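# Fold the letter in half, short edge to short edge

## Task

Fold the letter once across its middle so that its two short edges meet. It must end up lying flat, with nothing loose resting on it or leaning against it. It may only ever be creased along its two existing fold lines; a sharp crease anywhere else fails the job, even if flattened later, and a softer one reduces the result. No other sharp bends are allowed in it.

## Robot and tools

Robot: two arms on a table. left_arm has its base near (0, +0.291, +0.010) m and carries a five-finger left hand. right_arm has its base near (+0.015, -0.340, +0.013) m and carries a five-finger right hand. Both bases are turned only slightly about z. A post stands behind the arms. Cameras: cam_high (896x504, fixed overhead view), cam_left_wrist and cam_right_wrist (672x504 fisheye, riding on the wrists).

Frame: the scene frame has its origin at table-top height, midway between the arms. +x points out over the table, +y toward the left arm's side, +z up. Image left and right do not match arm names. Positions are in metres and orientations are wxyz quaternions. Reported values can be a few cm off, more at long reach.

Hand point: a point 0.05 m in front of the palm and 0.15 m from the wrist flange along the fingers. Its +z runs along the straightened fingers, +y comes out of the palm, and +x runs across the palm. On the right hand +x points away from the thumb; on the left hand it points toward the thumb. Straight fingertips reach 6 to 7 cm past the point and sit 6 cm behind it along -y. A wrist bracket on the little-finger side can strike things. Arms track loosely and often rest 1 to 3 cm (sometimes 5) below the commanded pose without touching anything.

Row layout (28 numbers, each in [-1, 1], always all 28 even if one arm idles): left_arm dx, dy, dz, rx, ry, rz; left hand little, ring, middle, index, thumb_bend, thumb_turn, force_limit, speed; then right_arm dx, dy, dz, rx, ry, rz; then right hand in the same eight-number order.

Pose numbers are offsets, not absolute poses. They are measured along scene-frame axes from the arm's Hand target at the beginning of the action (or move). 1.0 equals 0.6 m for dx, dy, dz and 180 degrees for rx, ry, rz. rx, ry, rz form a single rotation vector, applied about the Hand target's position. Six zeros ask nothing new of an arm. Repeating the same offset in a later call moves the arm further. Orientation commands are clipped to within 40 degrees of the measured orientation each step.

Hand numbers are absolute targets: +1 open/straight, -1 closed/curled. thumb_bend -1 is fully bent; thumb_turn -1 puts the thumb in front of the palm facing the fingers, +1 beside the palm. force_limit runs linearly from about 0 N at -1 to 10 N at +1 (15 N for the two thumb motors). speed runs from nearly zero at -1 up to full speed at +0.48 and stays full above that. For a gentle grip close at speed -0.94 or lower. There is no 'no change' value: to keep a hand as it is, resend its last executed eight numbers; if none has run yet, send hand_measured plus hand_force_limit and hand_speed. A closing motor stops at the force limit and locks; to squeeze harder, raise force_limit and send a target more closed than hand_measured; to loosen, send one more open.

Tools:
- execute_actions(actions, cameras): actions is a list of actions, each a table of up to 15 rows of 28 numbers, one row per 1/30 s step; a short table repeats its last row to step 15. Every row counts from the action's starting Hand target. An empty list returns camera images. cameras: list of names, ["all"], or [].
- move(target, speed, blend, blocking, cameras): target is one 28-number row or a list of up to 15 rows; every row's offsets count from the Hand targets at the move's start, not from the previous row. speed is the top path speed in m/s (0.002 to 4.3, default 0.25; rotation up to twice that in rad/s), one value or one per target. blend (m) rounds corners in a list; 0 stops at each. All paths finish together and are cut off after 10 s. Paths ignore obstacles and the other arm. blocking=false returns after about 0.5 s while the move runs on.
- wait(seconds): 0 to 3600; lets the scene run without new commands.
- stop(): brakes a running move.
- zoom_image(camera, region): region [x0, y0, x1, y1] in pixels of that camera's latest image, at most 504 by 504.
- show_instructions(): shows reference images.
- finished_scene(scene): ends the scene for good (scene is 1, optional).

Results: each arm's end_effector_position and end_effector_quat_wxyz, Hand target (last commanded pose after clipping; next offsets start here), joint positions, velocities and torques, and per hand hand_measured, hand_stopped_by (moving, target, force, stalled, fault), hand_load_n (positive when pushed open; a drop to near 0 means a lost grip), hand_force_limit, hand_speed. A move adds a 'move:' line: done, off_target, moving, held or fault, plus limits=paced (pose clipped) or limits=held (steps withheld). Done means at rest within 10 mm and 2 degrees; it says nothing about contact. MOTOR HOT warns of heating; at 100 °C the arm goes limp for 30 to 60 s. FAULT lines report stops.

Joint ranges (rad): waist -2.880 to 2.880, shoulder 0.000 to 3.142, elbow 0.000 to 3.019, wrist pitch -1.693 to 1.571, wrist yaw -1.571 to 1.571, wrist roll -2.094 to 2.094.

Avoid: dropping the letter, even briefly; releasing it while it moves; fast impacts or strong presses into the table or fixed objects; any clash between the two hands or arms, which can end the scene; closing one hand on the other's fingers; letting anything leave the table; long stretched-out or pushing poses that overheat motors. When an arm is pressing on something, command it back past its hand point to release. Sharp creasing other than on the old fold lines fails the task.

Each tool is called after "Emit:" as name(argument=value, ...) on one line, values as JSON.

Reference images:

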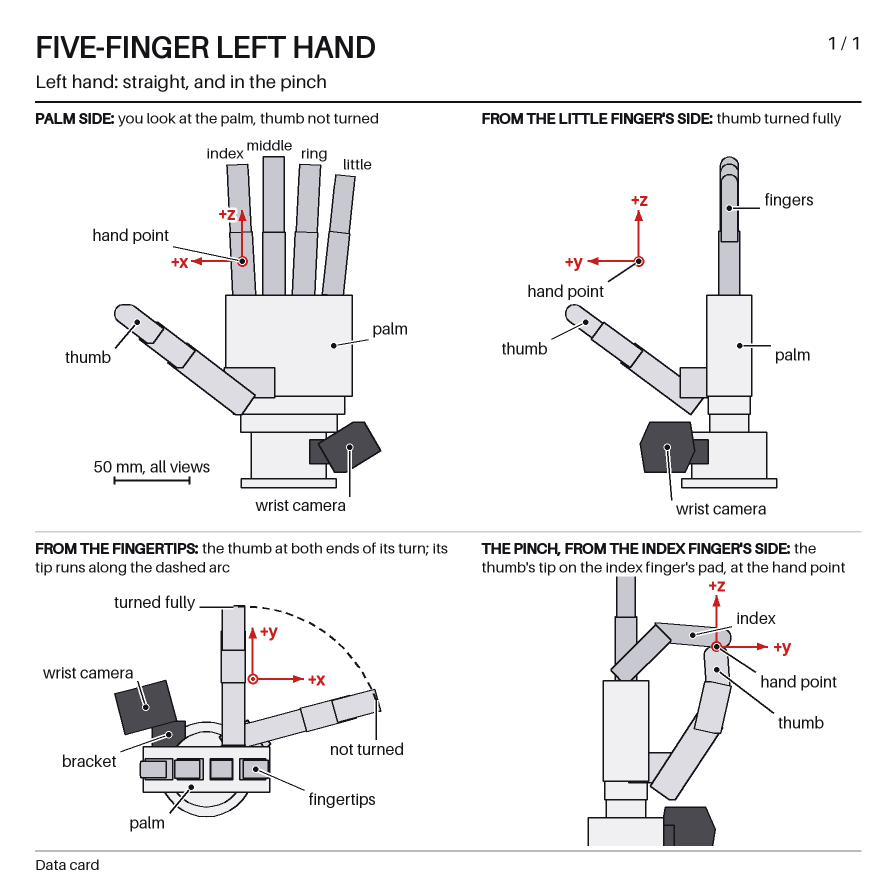

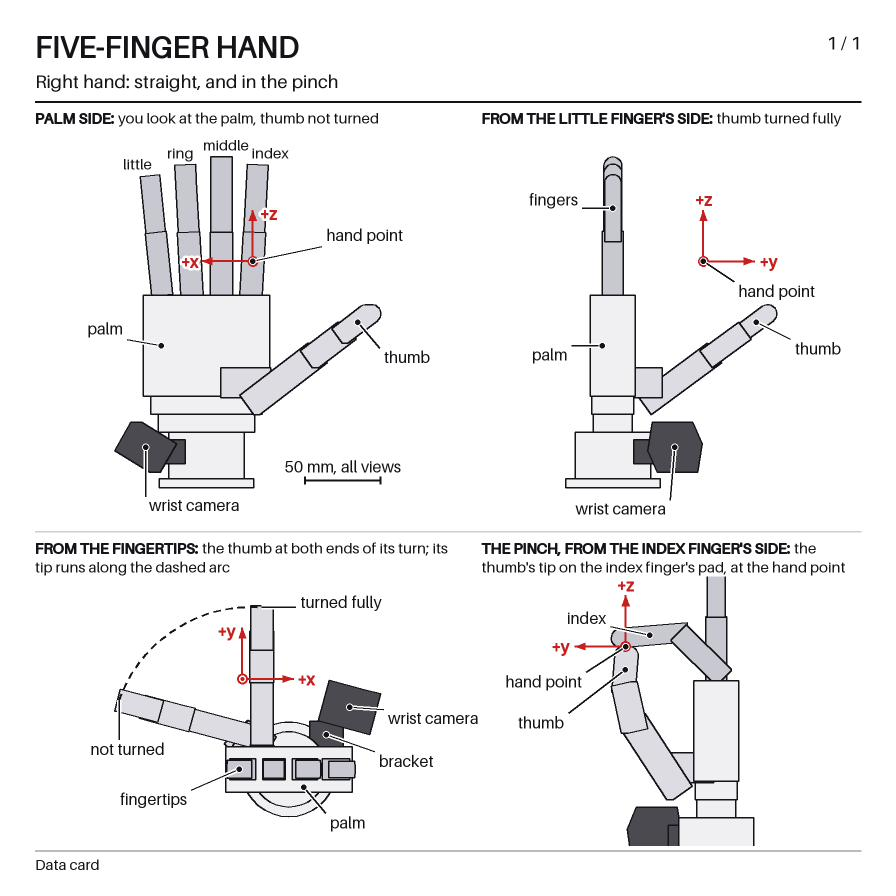

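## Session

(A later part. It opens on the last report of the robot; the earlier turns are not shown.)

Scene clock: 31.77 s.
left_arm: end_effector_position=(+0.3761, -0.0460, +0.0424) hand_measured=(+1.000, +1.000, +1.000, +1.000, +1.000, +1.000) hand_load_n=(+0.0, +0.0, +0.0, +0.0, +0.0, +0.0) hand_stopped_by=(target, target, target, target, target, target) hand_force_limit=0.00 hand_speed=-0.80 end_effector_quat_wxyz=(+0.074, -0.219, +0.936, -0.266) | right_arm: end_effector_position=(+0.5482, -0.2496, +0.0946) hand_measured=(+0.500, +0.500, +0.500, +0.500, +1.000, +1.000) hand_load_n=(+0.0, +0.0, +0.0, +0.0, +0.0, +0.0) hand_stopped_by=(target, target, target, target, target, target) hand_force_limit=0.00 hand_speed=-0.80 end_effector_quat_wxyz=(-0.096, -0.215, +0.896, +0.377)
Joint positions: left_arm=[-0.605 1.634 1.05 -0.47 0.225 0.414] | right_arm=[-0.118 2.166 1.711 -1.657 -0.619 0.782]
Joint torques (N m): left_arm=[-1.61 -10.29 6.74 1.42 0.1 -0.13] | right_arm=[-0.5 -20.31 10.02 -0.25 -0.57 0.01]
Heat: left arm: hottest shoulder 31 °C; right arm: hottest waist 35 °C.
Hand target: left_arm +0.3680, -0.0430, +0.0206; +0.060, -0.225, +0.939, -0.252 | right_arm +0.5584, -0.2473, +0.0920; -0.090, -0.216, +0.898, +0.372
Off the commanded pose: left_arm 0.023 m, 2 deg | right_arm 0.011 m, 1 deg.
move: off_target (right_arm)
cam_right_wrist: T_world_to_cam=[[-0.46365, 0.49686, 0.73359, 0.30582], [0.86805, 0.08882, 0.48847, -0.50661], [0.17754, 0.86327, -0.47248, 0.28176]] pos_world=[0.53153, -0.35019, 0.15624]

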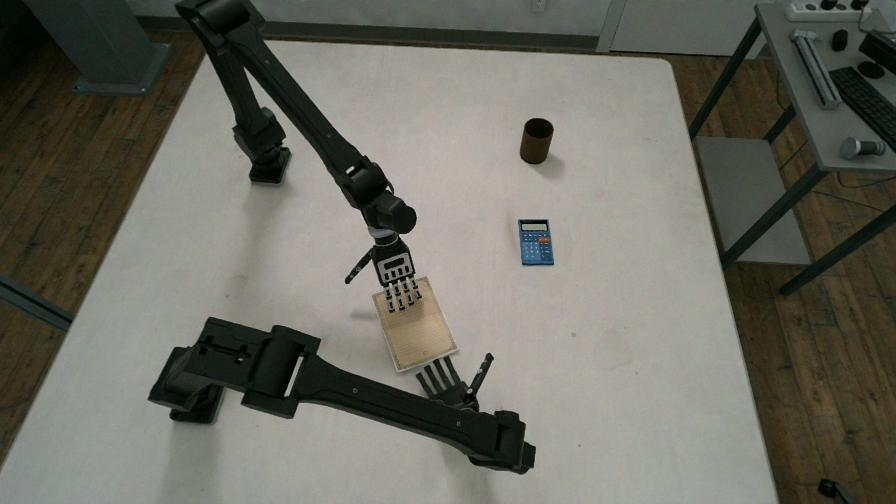

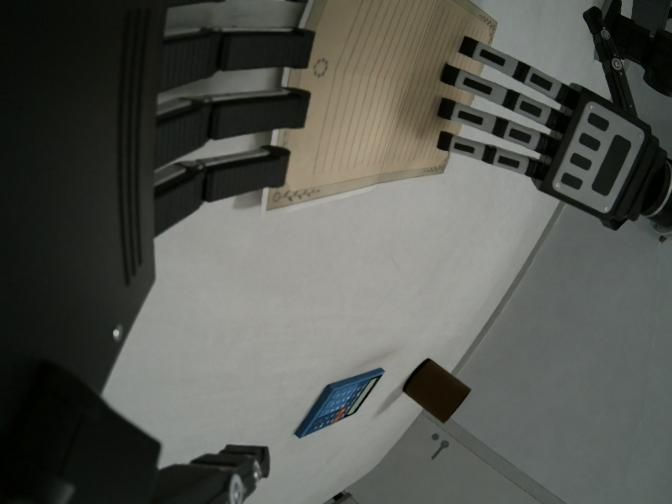

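Emit:
move(target=[0,0,0,0,0,0,1,1,1,1,1,1,0,-0.8, 0,0,-0.0333,0,0,0,0.5,0.5,0.5,0.5,1,1,0,-0.8], cameras=["cam_high","cam_right_wrist"], speed=0.1)

Emit:
zoom_image(camera="cam_right_wrist", region=[200, 0, 460, 260])

Emit:
zoom_image(camera="cam_high", region=[380, 310, 500, 420])

Scene clock: 33.03 s.
left_arm: end_effector_position=(+0.3761, -0.0460, +0.0424) hand_measured=(+1.000, +1.000, +1.000, +1.000, +1.000, +1.000) hand_load_n=(+0.0, +0.0, +0.0, -0.5, +0.0, -0.5) hand_stopped_by=(target, target, target, target, target, target) hand_force_limit=0.00 hand_speed=-0.80 end_effector_quat_wxyz=(+0.074, -0.219, +0.936, -0.266) | right_arm: end_effector_position=(+0.5530, -0.2503, +0.0793) hand_measured=(+0.500, +0.500, +0.500, +0.500, +1.000, +1.000) hand_load_n=(+0.0, +0.0, +0.0, +0.0, +0.0, +0.0) hand_stopped_by=(target, target, target, target, target, target) hand_force_limit=0.00 hand_speed=-0.80 end_effector_quat_wxyz=(-0.089, -0.217, +0.897, +0.374)
Joint positions: left_arm=[-0.605 1.634 1.05 -0.47 0.225 0.414] | right_arm=[-0.118 2.188 1.711 -1.618 -0.619 0.783]
Joint torques (N m): left_arm=[-1.67 -10.29 6.75 1.42 0.1 -0.12] | right_arm=[-0.32 -21.01 8.35 -0.42 -0.52 0.08]
Heat: left arm: hottest shoulder 31 °C; right arm: hottest waist 35 °C.
Hand target: left_arm +0.3680, -0.0430, +0.0206; +0.060, -0.225, +0.939, -0.252 | right_arm +0.5584, -0.2473, +0.0720; -0.090, -0.216, +0.898, +0.372
Off the commanded pose: left_arm 0.023 m, 2 deg | right_arm 0.010 m, 0 deg.
move: done
cam_right_wrist: T_world_to_cam=[[-0.4752, 0.49902, 0.72468, 0.32725], [0.86006, 0.08963, 0.50226, -0.49974], [0.18569, 0.86194, -0.47178, 0.26935]] pos_world=[0.5353, -0.35068, 0.14092]

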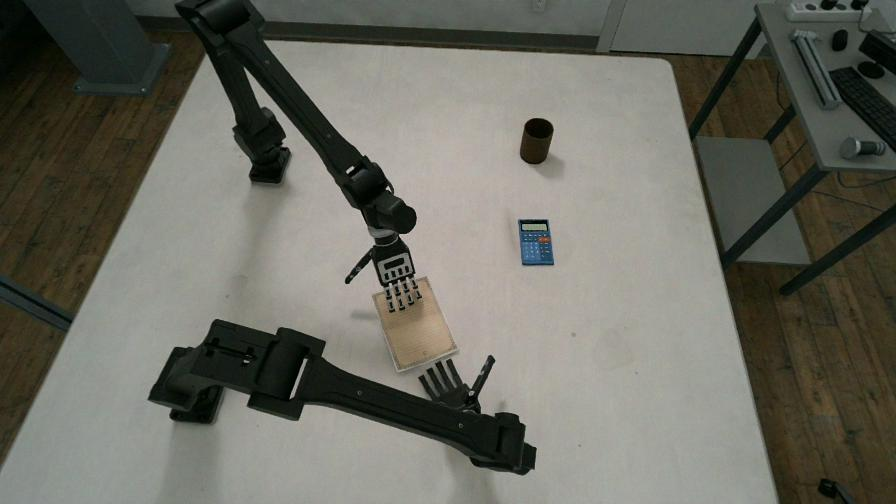

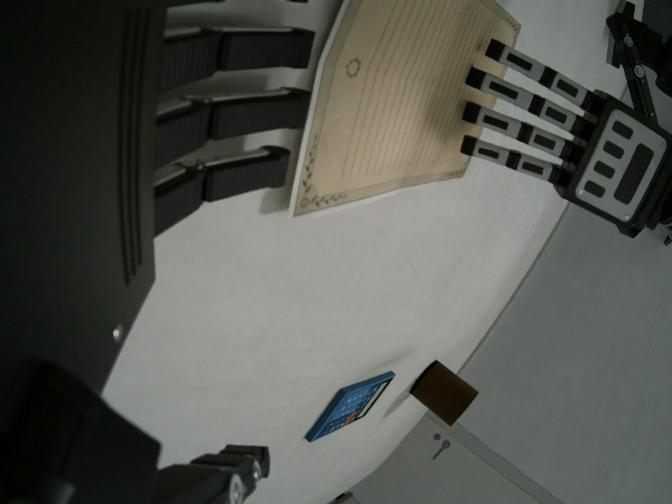

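Scaled by 1.938 from the camera's image (finer frame: 960x720).

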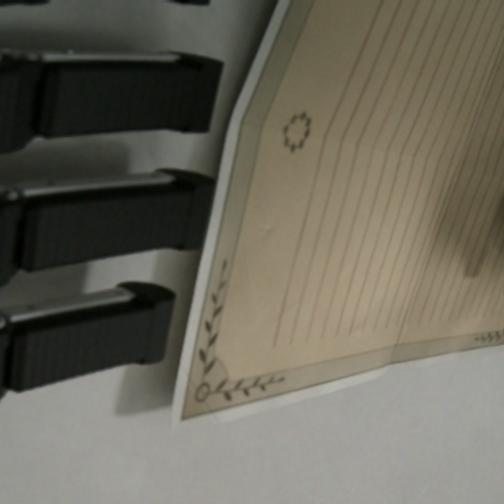

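Scaled by 4.200 from the camera's image (finer frame: 1280x720).

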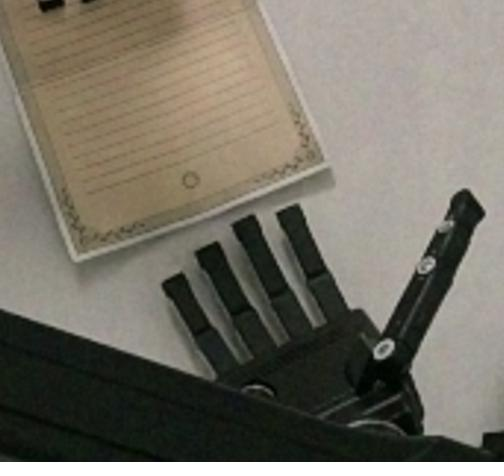

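Emit:
move(target=[0,0,0,0,0,0,1,1,1,1,1,1,0,-0.8, 0,0,-0.02,0,0,0,0.5,0.5,0.5,0.5,1,1,0,-0.8], cameras=["cam_high","cam_right_wrist"], speed=0.1)

Emit:
zoom_image(camera="cam_right_wrist", region=[200, 0, 460, 260])

Scene clock: 33.93 s.
left_arm: end_effector_position=(+0.3761, -0.0460, +0.0424) hand_measured=(+1.000, +1.000, +1.000, +1.000, +1.000, +1.000) hand_load_n=(+0.0, +0.0, +0.0, +0.0, +0.0, +0.0) hand_stopped_by=(target, target, target, target, target, target) hand_force_limit=0.00 hand_speed=-0.80 end_effector_quat_wxyz=(+0.074, -0.219, +0.936, -0.266) | right_arm: end_effector_position=(+0.5558, -0.2506, +0.0708) hand_measured=(+0.500, +0.500, +0.500, +0.500, +1.000, +1.000) hand_load_n=(+0.0, +0.0, +0.0, +0.0, +0.0, +0.0) hand_stopped_by=(target, target, target, target, target, target) hand_force_limit=0.00 hand_speed=-0.80 end_effector_quat_wxyz=(-0.085, -0.219, +0.898, +0.372)
Joint positions: left_arm=[-0.605 1.634 1.05 -0.47 0.225 0.414] | right_arm=[-0.118 2.2 1.711 -1.596 -0.62 0.784]
Joint torques (N m): left_arm=[-1.67 -10.29 6.75 1.42 0.1 -0.13] | right_arm=[-0.79 -20.84 7.98 -0.14 -0.58 0.08]
Heat: left arm: hottest shoulder 31 °C; right arm: hottest waist 35 °C.
Hand target: left_arm +0.3680, -0.0430, +0.0206; +0.060, -0.225, +0.939, -0.252 | right_arm +0.5584, -0.2473, +0.0599; -0.090, -0.216, +0.898, +0.372
Off the commanded pose: left_arm 0.023 m, 2 deg | right_arm 0.012 m, 1 deg.
move: off_target (right_arm)
cam_right_wrist: T_world_to_cam=[[-0.48189, 0.49992, 0.71963, 0.33928], [0.85521, 0.08953, 0.51048, -0.49565], [0.19077, 0.86143, -0.47068, 0.26206]] pos_world=[0.53739, -0.35098, 0.13221]

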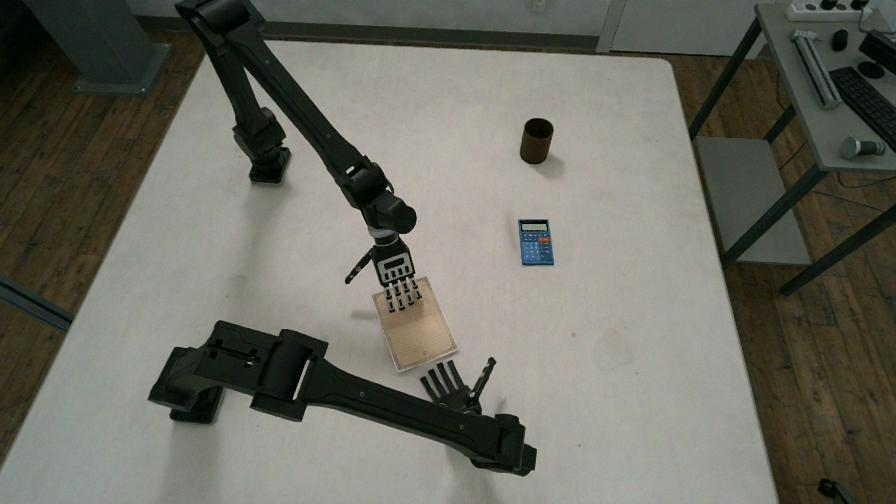

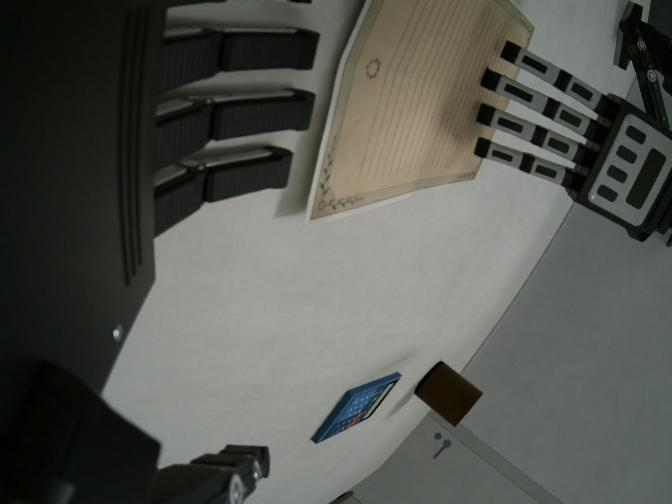

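Scaled by 1.938 from the camera's image (finer frame: 960x720).

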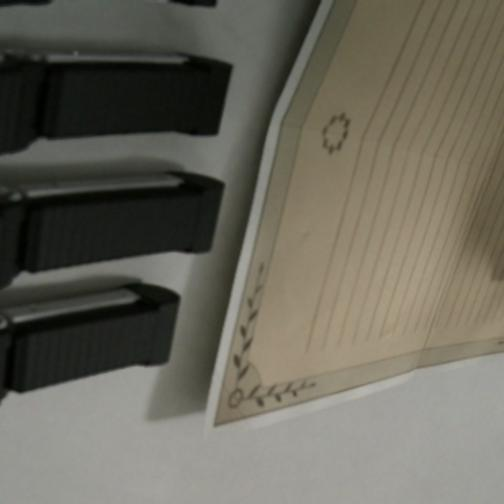

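Emit:
move(target=[0,0,0,0,0,0,1,1,1,1,1,1,0,-0.8, -0.01,0,-0.02,0,0,0,0.5,0.5,0.5,0.5,1,1,0,-0.8], cameras=["cam_right_wrist"], speed=0.1)

Emit:
zoom_image(camera="cam_right_wrist", region=[200, 0, 460, 260])

Scene clock: 34.70 s.
left_arm: end_effector_position=(+0.3761, -0.0460, +0.0424) hand_measured=(+1.000, +1.000, +1.000, +1.000, +1.000, +1.000) hand_load_n=(+0.0, +0.0, +0.0, +0.0, +0.0, +0.0) hand_stopped_by=(target, target, target, target, target, target) hand_force_limit=0.00 hand_speed=-0.80 end_effector_quat_wxyz=(+0.074, -0.219, +0.936, -0.266) | right_arm: end_effector_position=(+0.5567, -0.2505, +0.0691) hand_measured=(+0.500, +0.500, +0.500, +0.500, +1.000, +1.000) hand_load_n=(-3.5, +0.0, -2.5, +0.0, +0.0, +0.0) hand_stopped_by=(target, target, target, target, target, target) hand_force_limit=0.00 hand_speed=-0.80 end_effector_quat_wxyz=(-0.081, -0.220, +0.898, +0.372)
Joint positions: left_arm=[-0.605 1.634 1.05 -0.47 0.225 0.414] | right_arm=[-0.118 2.2 1.708 -1.585 -0.622 0.784]
Joint torques (N m): left_arm=[-1.61 -10.29 6.74 1.42 0.1 -0.13] | right_arm=[-0.56 -20.6 5.61 0.57 -0.4 0.02]
Heat: left arm: hottest shoulder 31 °C; right arm: hottest waist 35 °C.
Hand target: left_arm +0.3680, -0.0430, +0.0206; +0.060, -0.225, +0.939, -0.252 | right_arm +0.5524, -0.2473, +0.0479; -0.090, -0.216, +0.898, +0.372
Off the commanded pose: left_arm 0.023 m, 2 deg | right_arm 0.022 m, 1 deg.
move: off_target (right_arm)
cam_right_wrist: T_world_to_cam=[[-0.4873, 0.50002, 0.71591, 0.3441], [0.8511, 0.08852, 0.5175, -0.49403], [0.19539, 0.86148, -0.4687, 0.25834]] pos_world=[0.53767, -0.35088, 0.1304]

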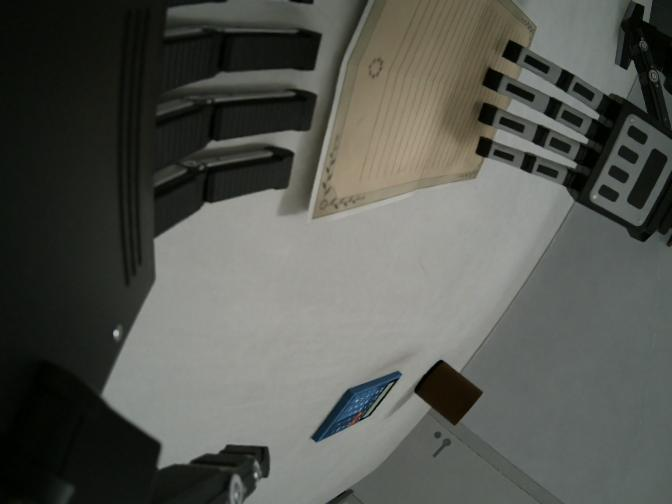

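Scaled by 1.938 from the camera's image (finer frame: 960x720).

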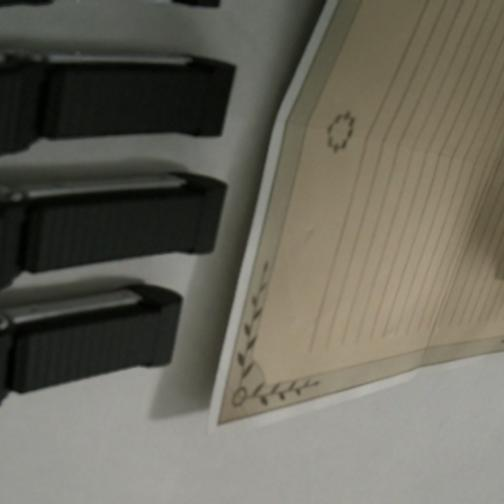

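Emit:
move(target=[0,0,0,0,0,0,1,1,1,1,1,1,0,-0.8, -0.02,0.018,0.0167,0,0,0,0.5,0.5,0.5,0.5,1,1,0,-0.8], cameras=["cam_right_wrist"], speed=0.05)

Emit:
zoom_image(camera="cam_right_wrist", region=[200, 0, 460, 260])

Scene clock: 36.27 s.
left_arm: end_effector_position=(+0.3761, -0.0460, +0.0424) hand_measured=(+1.000, +1.000, +1.000, +1.000, +1.000, +1.000) hand_load_n=(+0.0, +0.0, +0.0, +0.0, +0.0, +0.0) hand_stopped_by=(target, target, target, target, target, target) hand_force_limit=0.00 hand_speed=-0.80 end_effector_quat_wxyz=(+0.074, -0.219, +0.936, -0.266) | right_arm: end_effector_position=(+0.5499, -0.2476, +0.0697) hand_measured=(+0.500, +0.500, +0.500, +0.500, +1.000, +1.000) hand_load_n=(-3.0, +0.0, -1.0, +0.0, +0.0, +0.0) hand_stopped_by=(target, target, target, target, target, target) hand_force_limit=0.00 hand_speed=-0.80 end_effector_quat_wxyz=(-0.075, -0.212, +0.900, +0.374)
Joint positions: left_arm=[-0.605 1.634 1.05 -0.47 0.225 0.414] | right_arm=[-0.118 2.172 1.658 -1.55 -0.635 0.803]
Joint torques (N m): left_arm=[-1.61 -10.29 6.74 1.43 0.1 -0.13] | right_arm=[0.67 -21.19 4.88 -0.14 -0.19 0.04]
Heat: left arm: hottest shoulder 31 °C; right arm: hottest waist 35 °C.
Hand target: left_arm +0.3680, -0.0430, +0.0206; +0.060, -0.225, +0.939, -0.252 | right_arm +0.5402, -0.2365, +0.0579; -0.090, -0.216, +0.898, +0.372
Off the commanded pose: left_arm 0.023 m, 2 deg | right_arm 0.019 m, 2 deg.
move: off_target (right_arm)
cam_right_wrist: T_world_to_cam=[[-0.47945, 0.50728, 0.7161, 0.33653], [0.85103, 0.06962, 0.52047, -0.49369], [0.21417, 0.85897, -0.46509, 0.24624]] pos_world=[0.52876, -0.34786, 0.13049]

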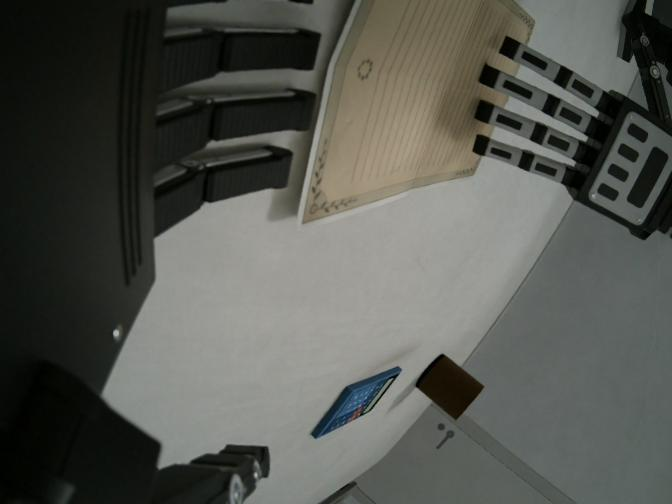

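Scaled by 1.938 from the camera's image (finer frame: 960x720).

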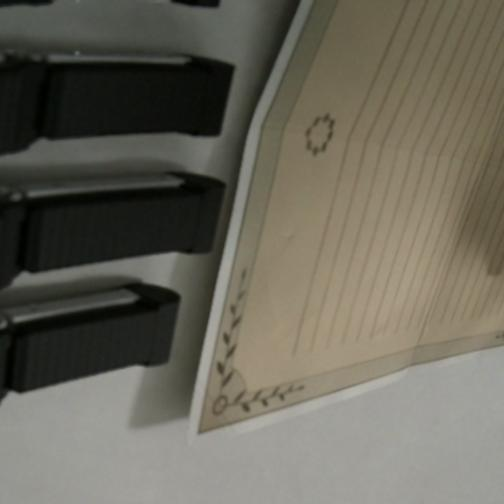

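Emit:
move(target=[0,0,0,0,0,0,1,1,1,1,1,1,0,-0.8, -0.005,0.018,0.013,0,0,0,0.5,0.5,0.5,0.5,1,1,0,-0.8], cameras=["cam_right_wrist"], speed=0.05)

Emit:
zoom_image(camera="cam_right_wrist", region=[200, 0, 460, 260])

Scene clock: 37.37 s.
left_arm: end_effector_position=(+0.3761, -0.0460, +0.0424) hand_measured=(+1.000, +1.000, +1.000, +1.000, +1.000, +1.000) hand_load_n=(+0.0, +0.0, +0.0, +0.0, +0.0, -0.5) hand_stopped_by=(target, target, target, target, target, target) hand_force_limit=0.00 hand_speed=-0.80 end_effector_quat_wxyz=(+0.074, -0.219, +0.936, -0.266) | right_arm: end_effector_position=(+0.5428, -0.2367, +0.0696) hand_measured=(+0.500, +0.500, +0.500, +0.500, +1.000, +1.000) hand_load_n=(-1.0, +0.0, -1.0, +0.0, +0.0, +0.0) hand_stopped_by=(target, target, target, target, target, target) hand_force_limit=0.00 hand_speed=-0.80 end_effector_quat_wxyz=(-0.084, -0.212, +0.899, +0.374)
Joint positions: left_arm=[-0.605 1.634 1.05 -0.47 0.225 0.414] | right_arm=[-0.1 2.16 1.635 -1.545 -0.637 0.817]
Joint torques (N m): left_arm=[-1.61 -10.29 6.75 1.43 0.1 -0.13] | right_arm=[0.97 -22.48 5.79 -0.32 -0.45 0.08]
Heat: left arm: hottest shoulder 31 °C; right arm: hottest waist 35 °C.
Hand target: left_arm +0.3680, -0.0430, +0.0206; +0.060, -0.225, +0.939, -0.252 | right_arm +0.5373, -0.2257, +0.0657; -0.090, -0.216, +0.898, +0.372
Off the commanded pose: left_arm 0.023 m, 2 deg | right_arm 0.013 m, 1 deg.
move: off_target (right_arm)
cam_right_wrist: T_world_to_cam=[[-0.4719, 0.50481, 0.72282, 0.32246], [0.8585, 0.07648, 0.50707, -0.48994], [0.20069, 0.85984, -0.46947, 0.24616]] pos_world=[0.52339, -0.33697, 0.13091]

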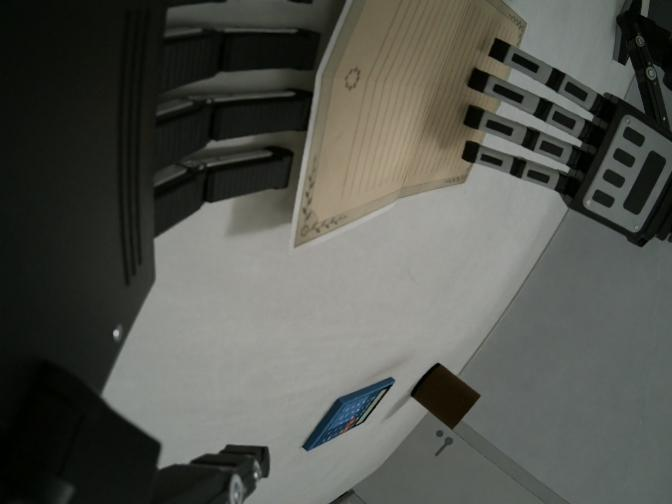

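Scaled by 1.938 from the camera's image (finer frame: 960x720).

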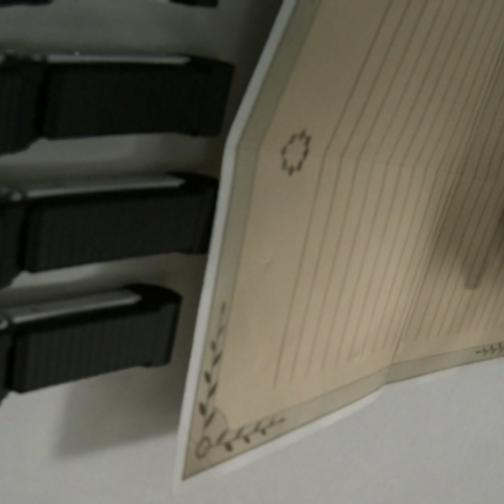

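Emit:
move(target=[0,0,0,0,0,0,1,1,1,1,1,1,0,-0.8, -0.0073,0.0145,0,0,0,0,0.5,0.5,0.5,0.5,1,1,0,-0.8], cameras=["cam_right_wrist", "cam_high"], speed=0.05)

Emit:
zoom_image(camera="cam_right_wrist", region=[200, 0, 460, 260])

Emit:
zoom_image(camera="cam_high", region=[360, 270, 500, 410])

Scene clock: 38.40 s.
left_arm: end_effector_position=(+0.3761, -0.0460, +0.0424) hand_measured=(+1.000, +1.000, +1.000, +1.000, +1.000, +1.000) hand_load_n=(+0.0, +0.0, +0.0, +0.0, +0.0, +0.0) hand_stopped_by=(target, target, target, target, target, target) hand_force_limit=0.00 hand_speed=-0.80 end_effector_quat_wxyz=(+0.074, -0.219, +0.936, -0.266) | right_arm: end_effector_position=(+0.5381, -0.2278, +0.0695) hand_measured=(+0.500, +0.500, +0.500, +0.500, +1.000, +1.000) hand_load_n=(-1.0, +0.0, -1.0, +0.0, +0.0, +0.0) hand_stopped_by=(target, target, target, target, target, target) hand_force_limit=0.00 hand_speed=-0.80 end_effector_quat_wxyz=(-0.085, -0.212, +0.899, +0.374)
Joint positions: left_arm=[-0.605 1.634 1.05 -0.47 0.225 0.414] | right_arm=[-0.085 2.147 1.61 -1.526 -0.643 0.832]
Joint torques (N m): left_arm=[-1.61 -10.29 6.75 1.42 0.1 -0.13] | right_arm=[0.62 -22.18 5.82 -0.27 -0.5 0.06]
Heat: left arm: hottest shoulder 31 °C; right arm: hottest waist 35 °C.
Hand target: left_arm +0.3680, -0.0430, +0.0206; +0.060, -0.225, +0.939, -0.252 | right_arm +0.5329, -0.2170, +0.0657; -0.090, -0.216, +0.898, +0.372
Off the commanded pose: left_arm 0.023 m, 2 deg | right_arm 0.013 m, 1 deg.
move: off_target (right_arm)
cam_right_wrist: T_world_to_cam=[[-0.47189, 0.50419, 0.72326, 0.31561], [0.85891, 0.07775, 0.50619, -0.4863], [0.19898, 0.86008, -0.46975, 0.24038]] pos_world=[0.51879, -0.32807, 0.13082]
Images, in order (width x height): cam_high 896x504, cam_right_wrist 672x504.

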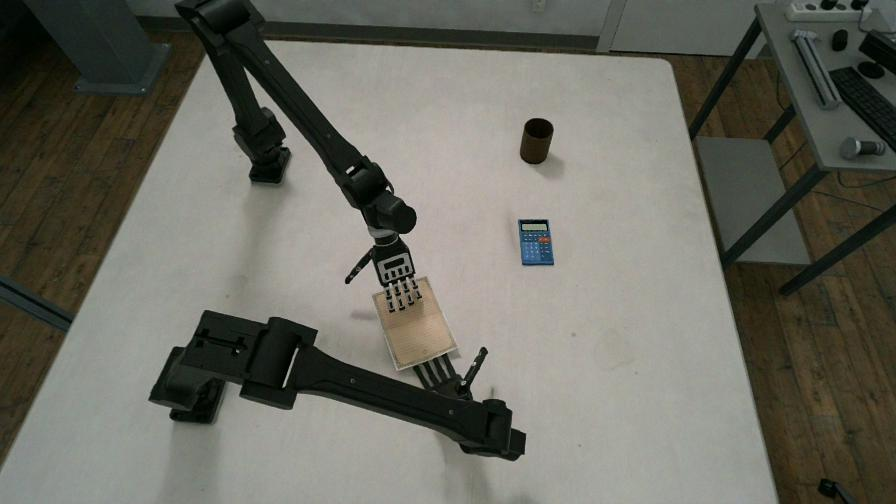

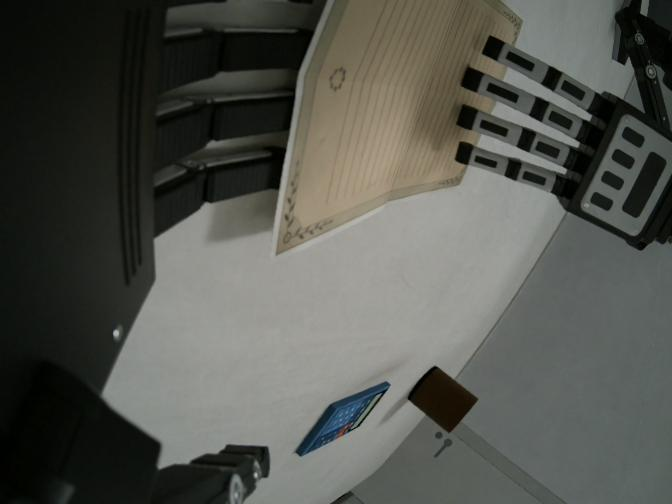

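Scaled by 1.938 from the camera's image (finer frame: 960x720).

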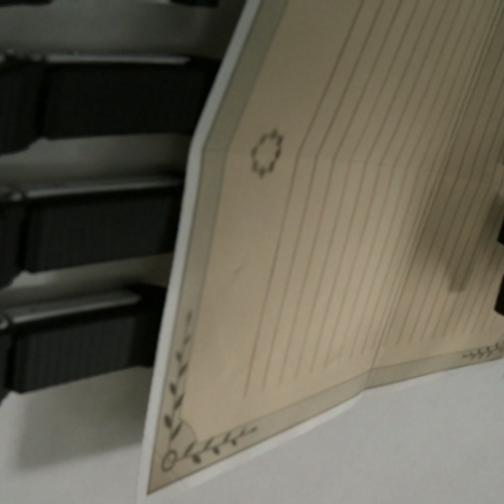

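Scaled by 3.600 from the camera's image (finer frame: 1280x720).

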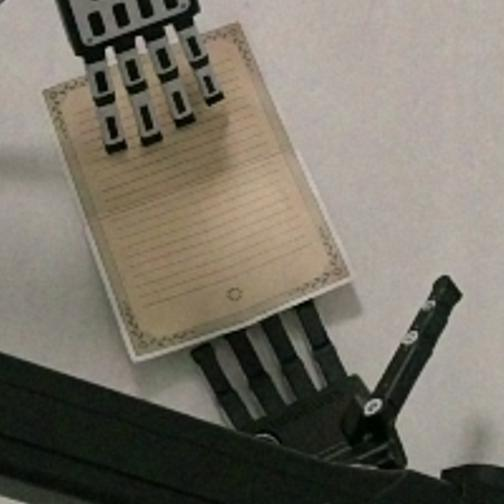

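Emit:
move(target=[0,0,0,0,0,0,1,1,1,1,1,1,0,-0.8, -0.0109,0.0225,0,0,0,0,0.5,0.5,0.5,0.5,1,1,0,-0.8], cameras=["cam_right_wrist", "cam_high"], speed=0.05)

Emit:
zoom_image(camera="cam_right_wrist", region=[200, 0, 460, 260])

Emit:
zoom_image(camera="cam_high", region=[360, 270, 500, 410])

Scene clock: 39.60 s.
left_arm: end_effector_position=(+0.3761, -0.0460, +0.0424) hand_measured=(+1.000, +1.000, +1.000, +1.000, +1.000, +1.000) hand_load_n=(+0.0, +0.0, +0.0, +0.0, +0.0, +0.0) hand_stopped_by=(target, target, target, target, target, target) hand_force_limit=0.00 hand_speed=-0.80 end_effector_quat_wxyz=(+0.074, -0.219, +0.936, -0.266) | right_arm: end_effector_position=(+0.5314, -0.2134, +0.0694) hand_measured=(+0.500, +0.500, +0.500, +0.500, +1.000, +1.000) hand_load_n=(-1.0, +0.0, -1.5, +0.0, +0.0, +0.0) hand_stopped_by=(target, target, target, target, target, target) hand_force_limit=0.00 hand_speed=-0.80 end_effector_quat_wxyz=(-0.085, -0.213, +0.898, +0.374)
Joint positions: left_arm=[-0.605 1.634 1.05 -0.47 0.225 0.414] | right_arm=[-0.061 2.127 1.576 -1.497 -0.654 0.856]
Joint torques (N m): left_arm=[-1.67 -10.29 6.75 1.42 0.1 -0.13] | right_arm=[0.56 -21.6 5.93 0.13 -0.48 0.05]
Heat: left arm: hottest shoulder 31 °C; right arm: hottest waist 35 °C.
Hand target: left_arm +0.3680, -0.0430, +0.0206; +0.060, -0.225, +0.939, -0.252 | right_arm +0.5264, -0.2035, +0.0657; -0.090, -0.216, +0.898, +0.372
Off the commanded pose: left_arm 0.023 m, 2 deg | right_arm 0.012 m, 1 deg.
move: off_target (right_arm)
cam_right_wrist: T_world_to_cam=[[-0.47241, 0.50317, 0.72363, 0.30535], [0.85908, 0.07938, 0.50564, -0.48138], [0.19699, 0.86053, -0.46976, 0.23048]] pos_world=[0.51239, -0.31377, 0.13072]
Images, in order (width x height): cam_high 896x504, cam_right_wrist 672x504.

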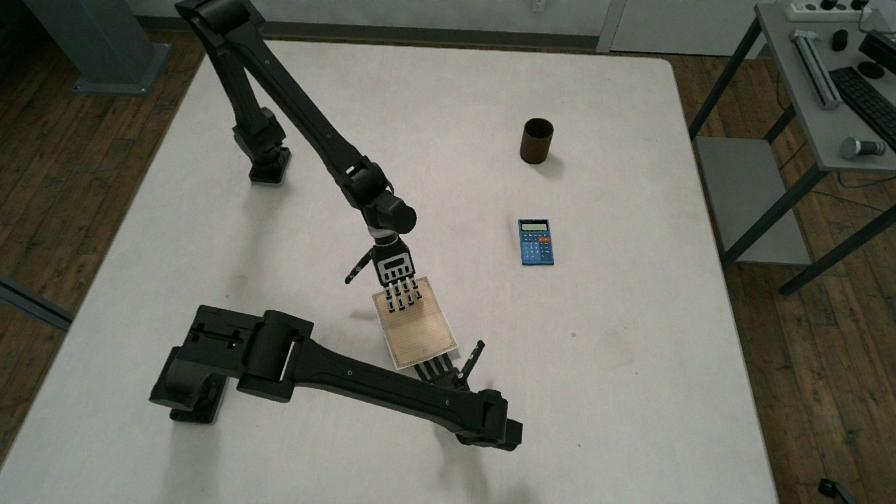

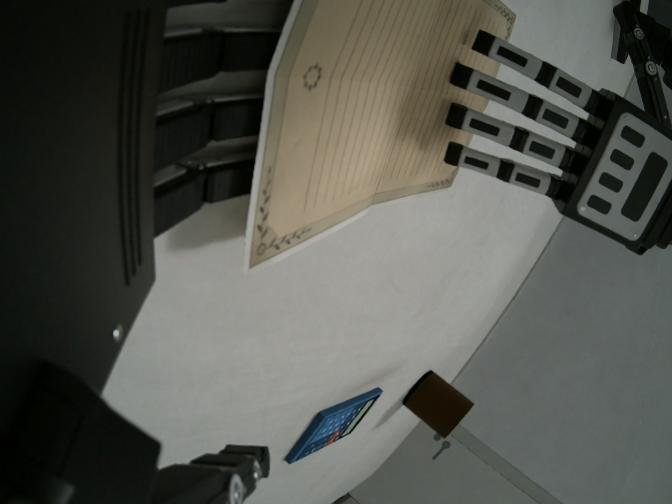

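Scaled by 1.938 from the camera's image (finer frame: 960x720).

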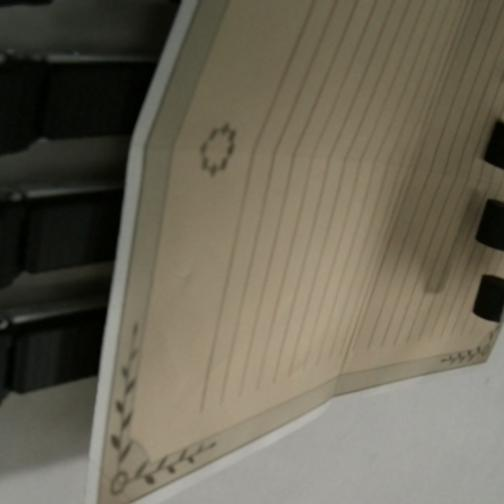

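Scaled by 3.600 from the camera's image (finer frame: 1280x720).

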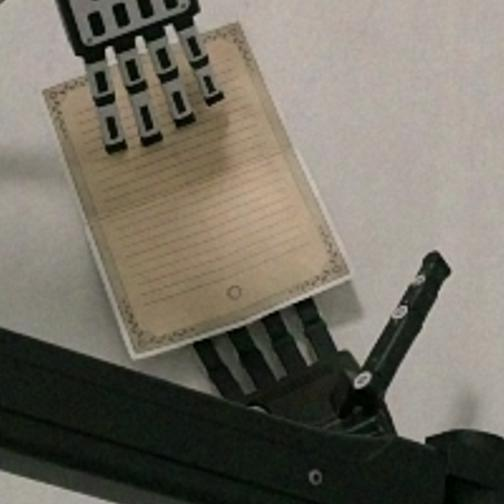

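Emit:
move(target=[0,0,0,0,0,0,1,1,1,1,1,1,0,-0.8, -0.012,0.0257,0.002,0,0,0,0.5,0.5,0.5,0.5,1,1,0,-0.8], cameras=["cam_right_wrist", "cam_high"], speed=0.05)

Emit:
zoom_image(camera="cam_high", region=[360, 270, 500, 410])

Scene clock: 43.60 s.
left_arm: end_effector_position=(+0.3761, -0.0460, +0.0424) hand_measured=(+1.000, +1.000, +1.000, +1.000, +1.000, +1.000) hand_load_n=(+0.0, +0.0, +0.0, +0.0, +0.0, +0.0) hand_stopped_by=(target, target, target, target, target, target) hand_force_limit=0.00 hand_speed=-0.80 end_effector_quat_wxyz=(+0.074, -0.219, +0.936, -0.266) | right_arm: end_effector_position=(+0.5240, -0.1970, +0.0693) hand_measured=(+0.500, +0.500, +0.500, +0.500, +1.000, +1.000) hand_load_n=(-0.5, +0.0, -1.0, +0.0, +0.0, +0.0) hand_stopped_by=(target, target, target, target, target, target) hand_force_limit=0.00 hand_speed=-0.80 end_effector_quat_wxyz=(-0.086, -0.213, +0.898, +0.375)
Joint positions: left_arm=[-0.605 1.634 1.05 -0.47 0.225 0.414] | right_arm=[-0.033 2.106 1.539 -1.466 -0.665 0.886]
Joint torques (N m): left_arm=[-1.61 -10.29 6.75 1.42 0.1 -0.13] | right_arm=[0.21 -21.66 5.85 0.08 -0.51 0.01]
Heat: left arm: hottest shoulder 31 °C; right arm: hottest waist 35 °C.
Hand target: left_arm +0.3680, -0.0430, +0.0206; +0.060, -0.225, +0.939, -0.252 | right_arm +0.5192, -0.1881, +0.0670; -0.090, -0.216, +0.898, +0.372
Off the commanded pose: left_arm 0.023 m, 2 deg | right_arm 0.010 m, 1 deg.
move: done
cam_right_wrist: T_world_to_cam=[[-0.47175, 0.50246, 0.72456, 0.29307], [0.85999, 0.08081, 0.50388, -0.47638], [0.19463, 0.86081, -0.47023, 0.21911]] pos_world=[0.5053, -0.29737, 0.13072]
Images, in order (width x height): cam_high 896x504, cam_right_wrist 672x504.

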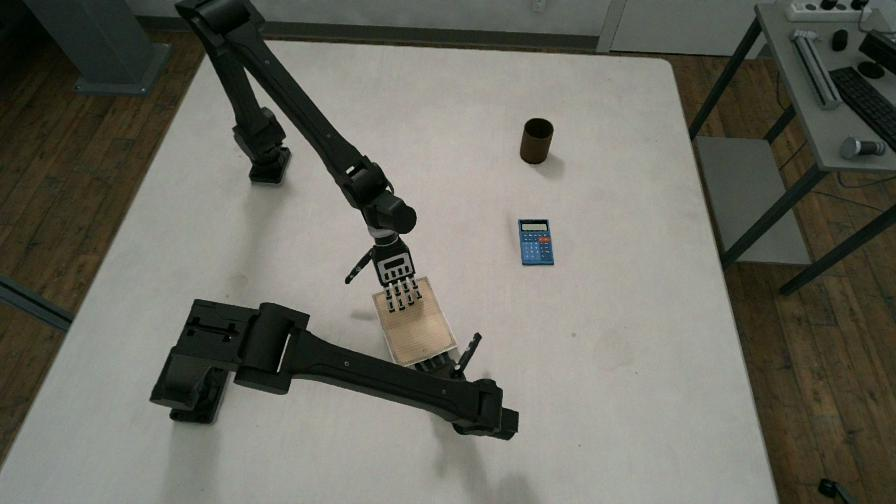

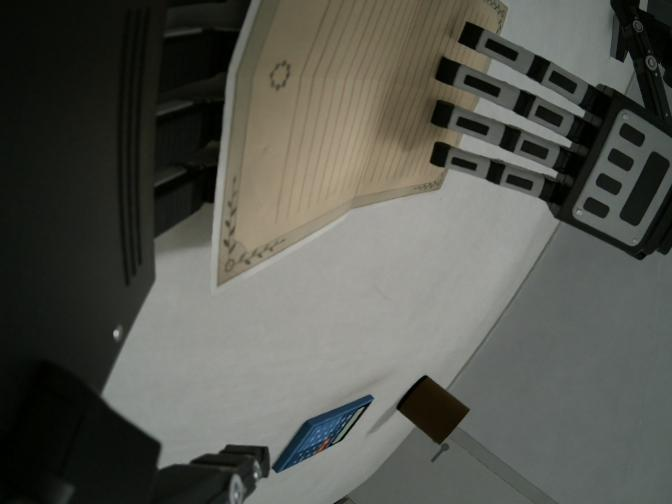

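Scaled by 3.600 from the camera's image (finer frame: 1280x720).

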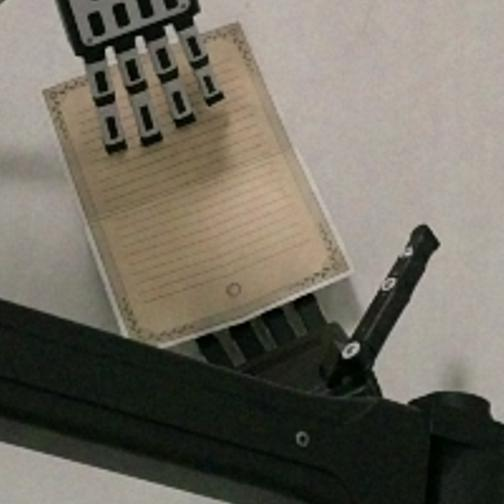

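Emit:
move(target=[0,0,0,0,0,0,1,1,1,1,1,1,0,-0.8, -0.0118,0.025,0.0438,-0.0603,-0.0283,-0.01,0.6,0.6,0.6,0.6,1,1,0,-0.9], cameras=["cam_right_wrist", "cam_high"], speed=0.05)

Emit:
zoom_image(camera="cam_high", region=[360, 270, 500, 410])

Scene clock: 46.67 s.
left_arm: end_effector_position=(+0.3761, -0.0460, +0.0424) hand_measured=(+1.000, +1.000, +1.000, +1.000, +1.000, +1.000) hand_load_n=(+0.0, +0.0, +0.0, +0.0, +0.0, +0.0) hand_stopped_by=(target, target, target, target, target, target) hand_force_limit=0.00 hand_speed=-0.80 end_effector_quat_wxyz=(+0.074, -0.219, +0.936, -0.266) | right_arm: end_effector_position=(+0.5159, -0.1797, +0.0908) hand_measured=(+0.600, +0.600, +0.600, +0.600, +1.000, +1.000) hand_load_n=(+0.0, +0.0, +0.0, +0.0, +0.0, +0.0) hand_stopped_by=(target, target, target, target, target, target) hand_force_limit=0.00 hand_speed=-0.90 end_effector_quat_wxyz=(-0.066, -0.206, +0.935, +0.280)
Joint positions: left_arm=[-0.605 1.634 1.05 -0.47 0.225 0.414] | right_arm=[0.034 1.945 1.454 -1.353 -0.523 1.074]
Joint torques (N m): left_arm=[-1.67 -10.23 6.75 1.42 0.1 -0.13] | right_arm=[0.32 -20.19 6.79 -0.05 -0.42 0.03]
Heat: left arm: hottest shoulder 31 °C; right arm: hottest waist 35 °C.
Hand target: left_arm +0.3680, -0.0430, +0.0206; +0.060, -0.225, +0.939, -0.252 | right_arm +0.5121, -0.1732, +0.0933; -0.064, -0.208, +0.936, +0.277
Off the commanded pose: left_arm 0.023 m, 2 deg | right_arm 0.008 m, 0 deg.
move: done
cam_right_wrist: T_world_to_cam=[[-0.50664, 0.64041, 0.57722, 0.32111], [0.82219, 0.15741, 0.54701, -0.45224], [0.25945, 0.75172, -0.6063, 0.17516]] pos_world=[0.48907, -0.26613, 0.16822]
Images, in order (width x height): cam_high 896x504, cam_right_wrist 672x504.

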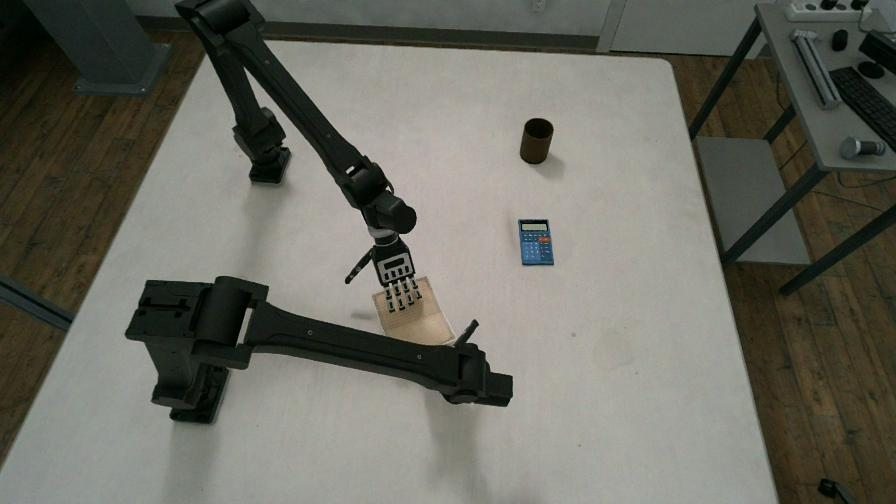

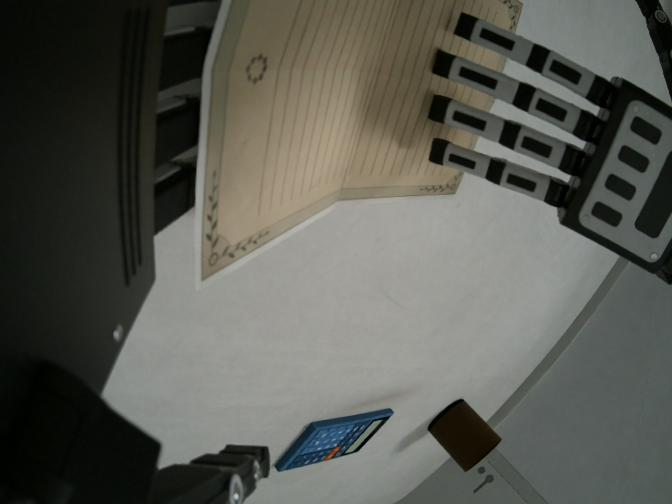

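Scaled by 3.600 from the camera's image (finer frame: 1280x720).

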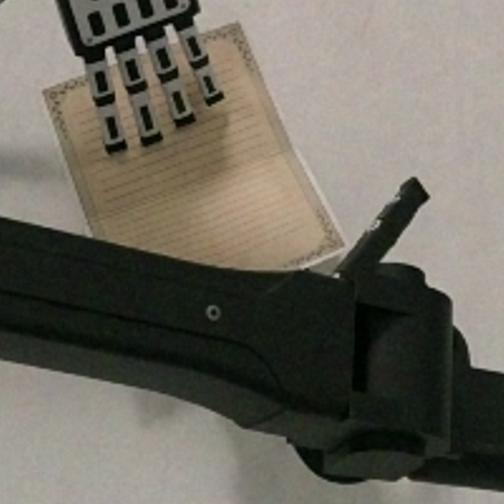

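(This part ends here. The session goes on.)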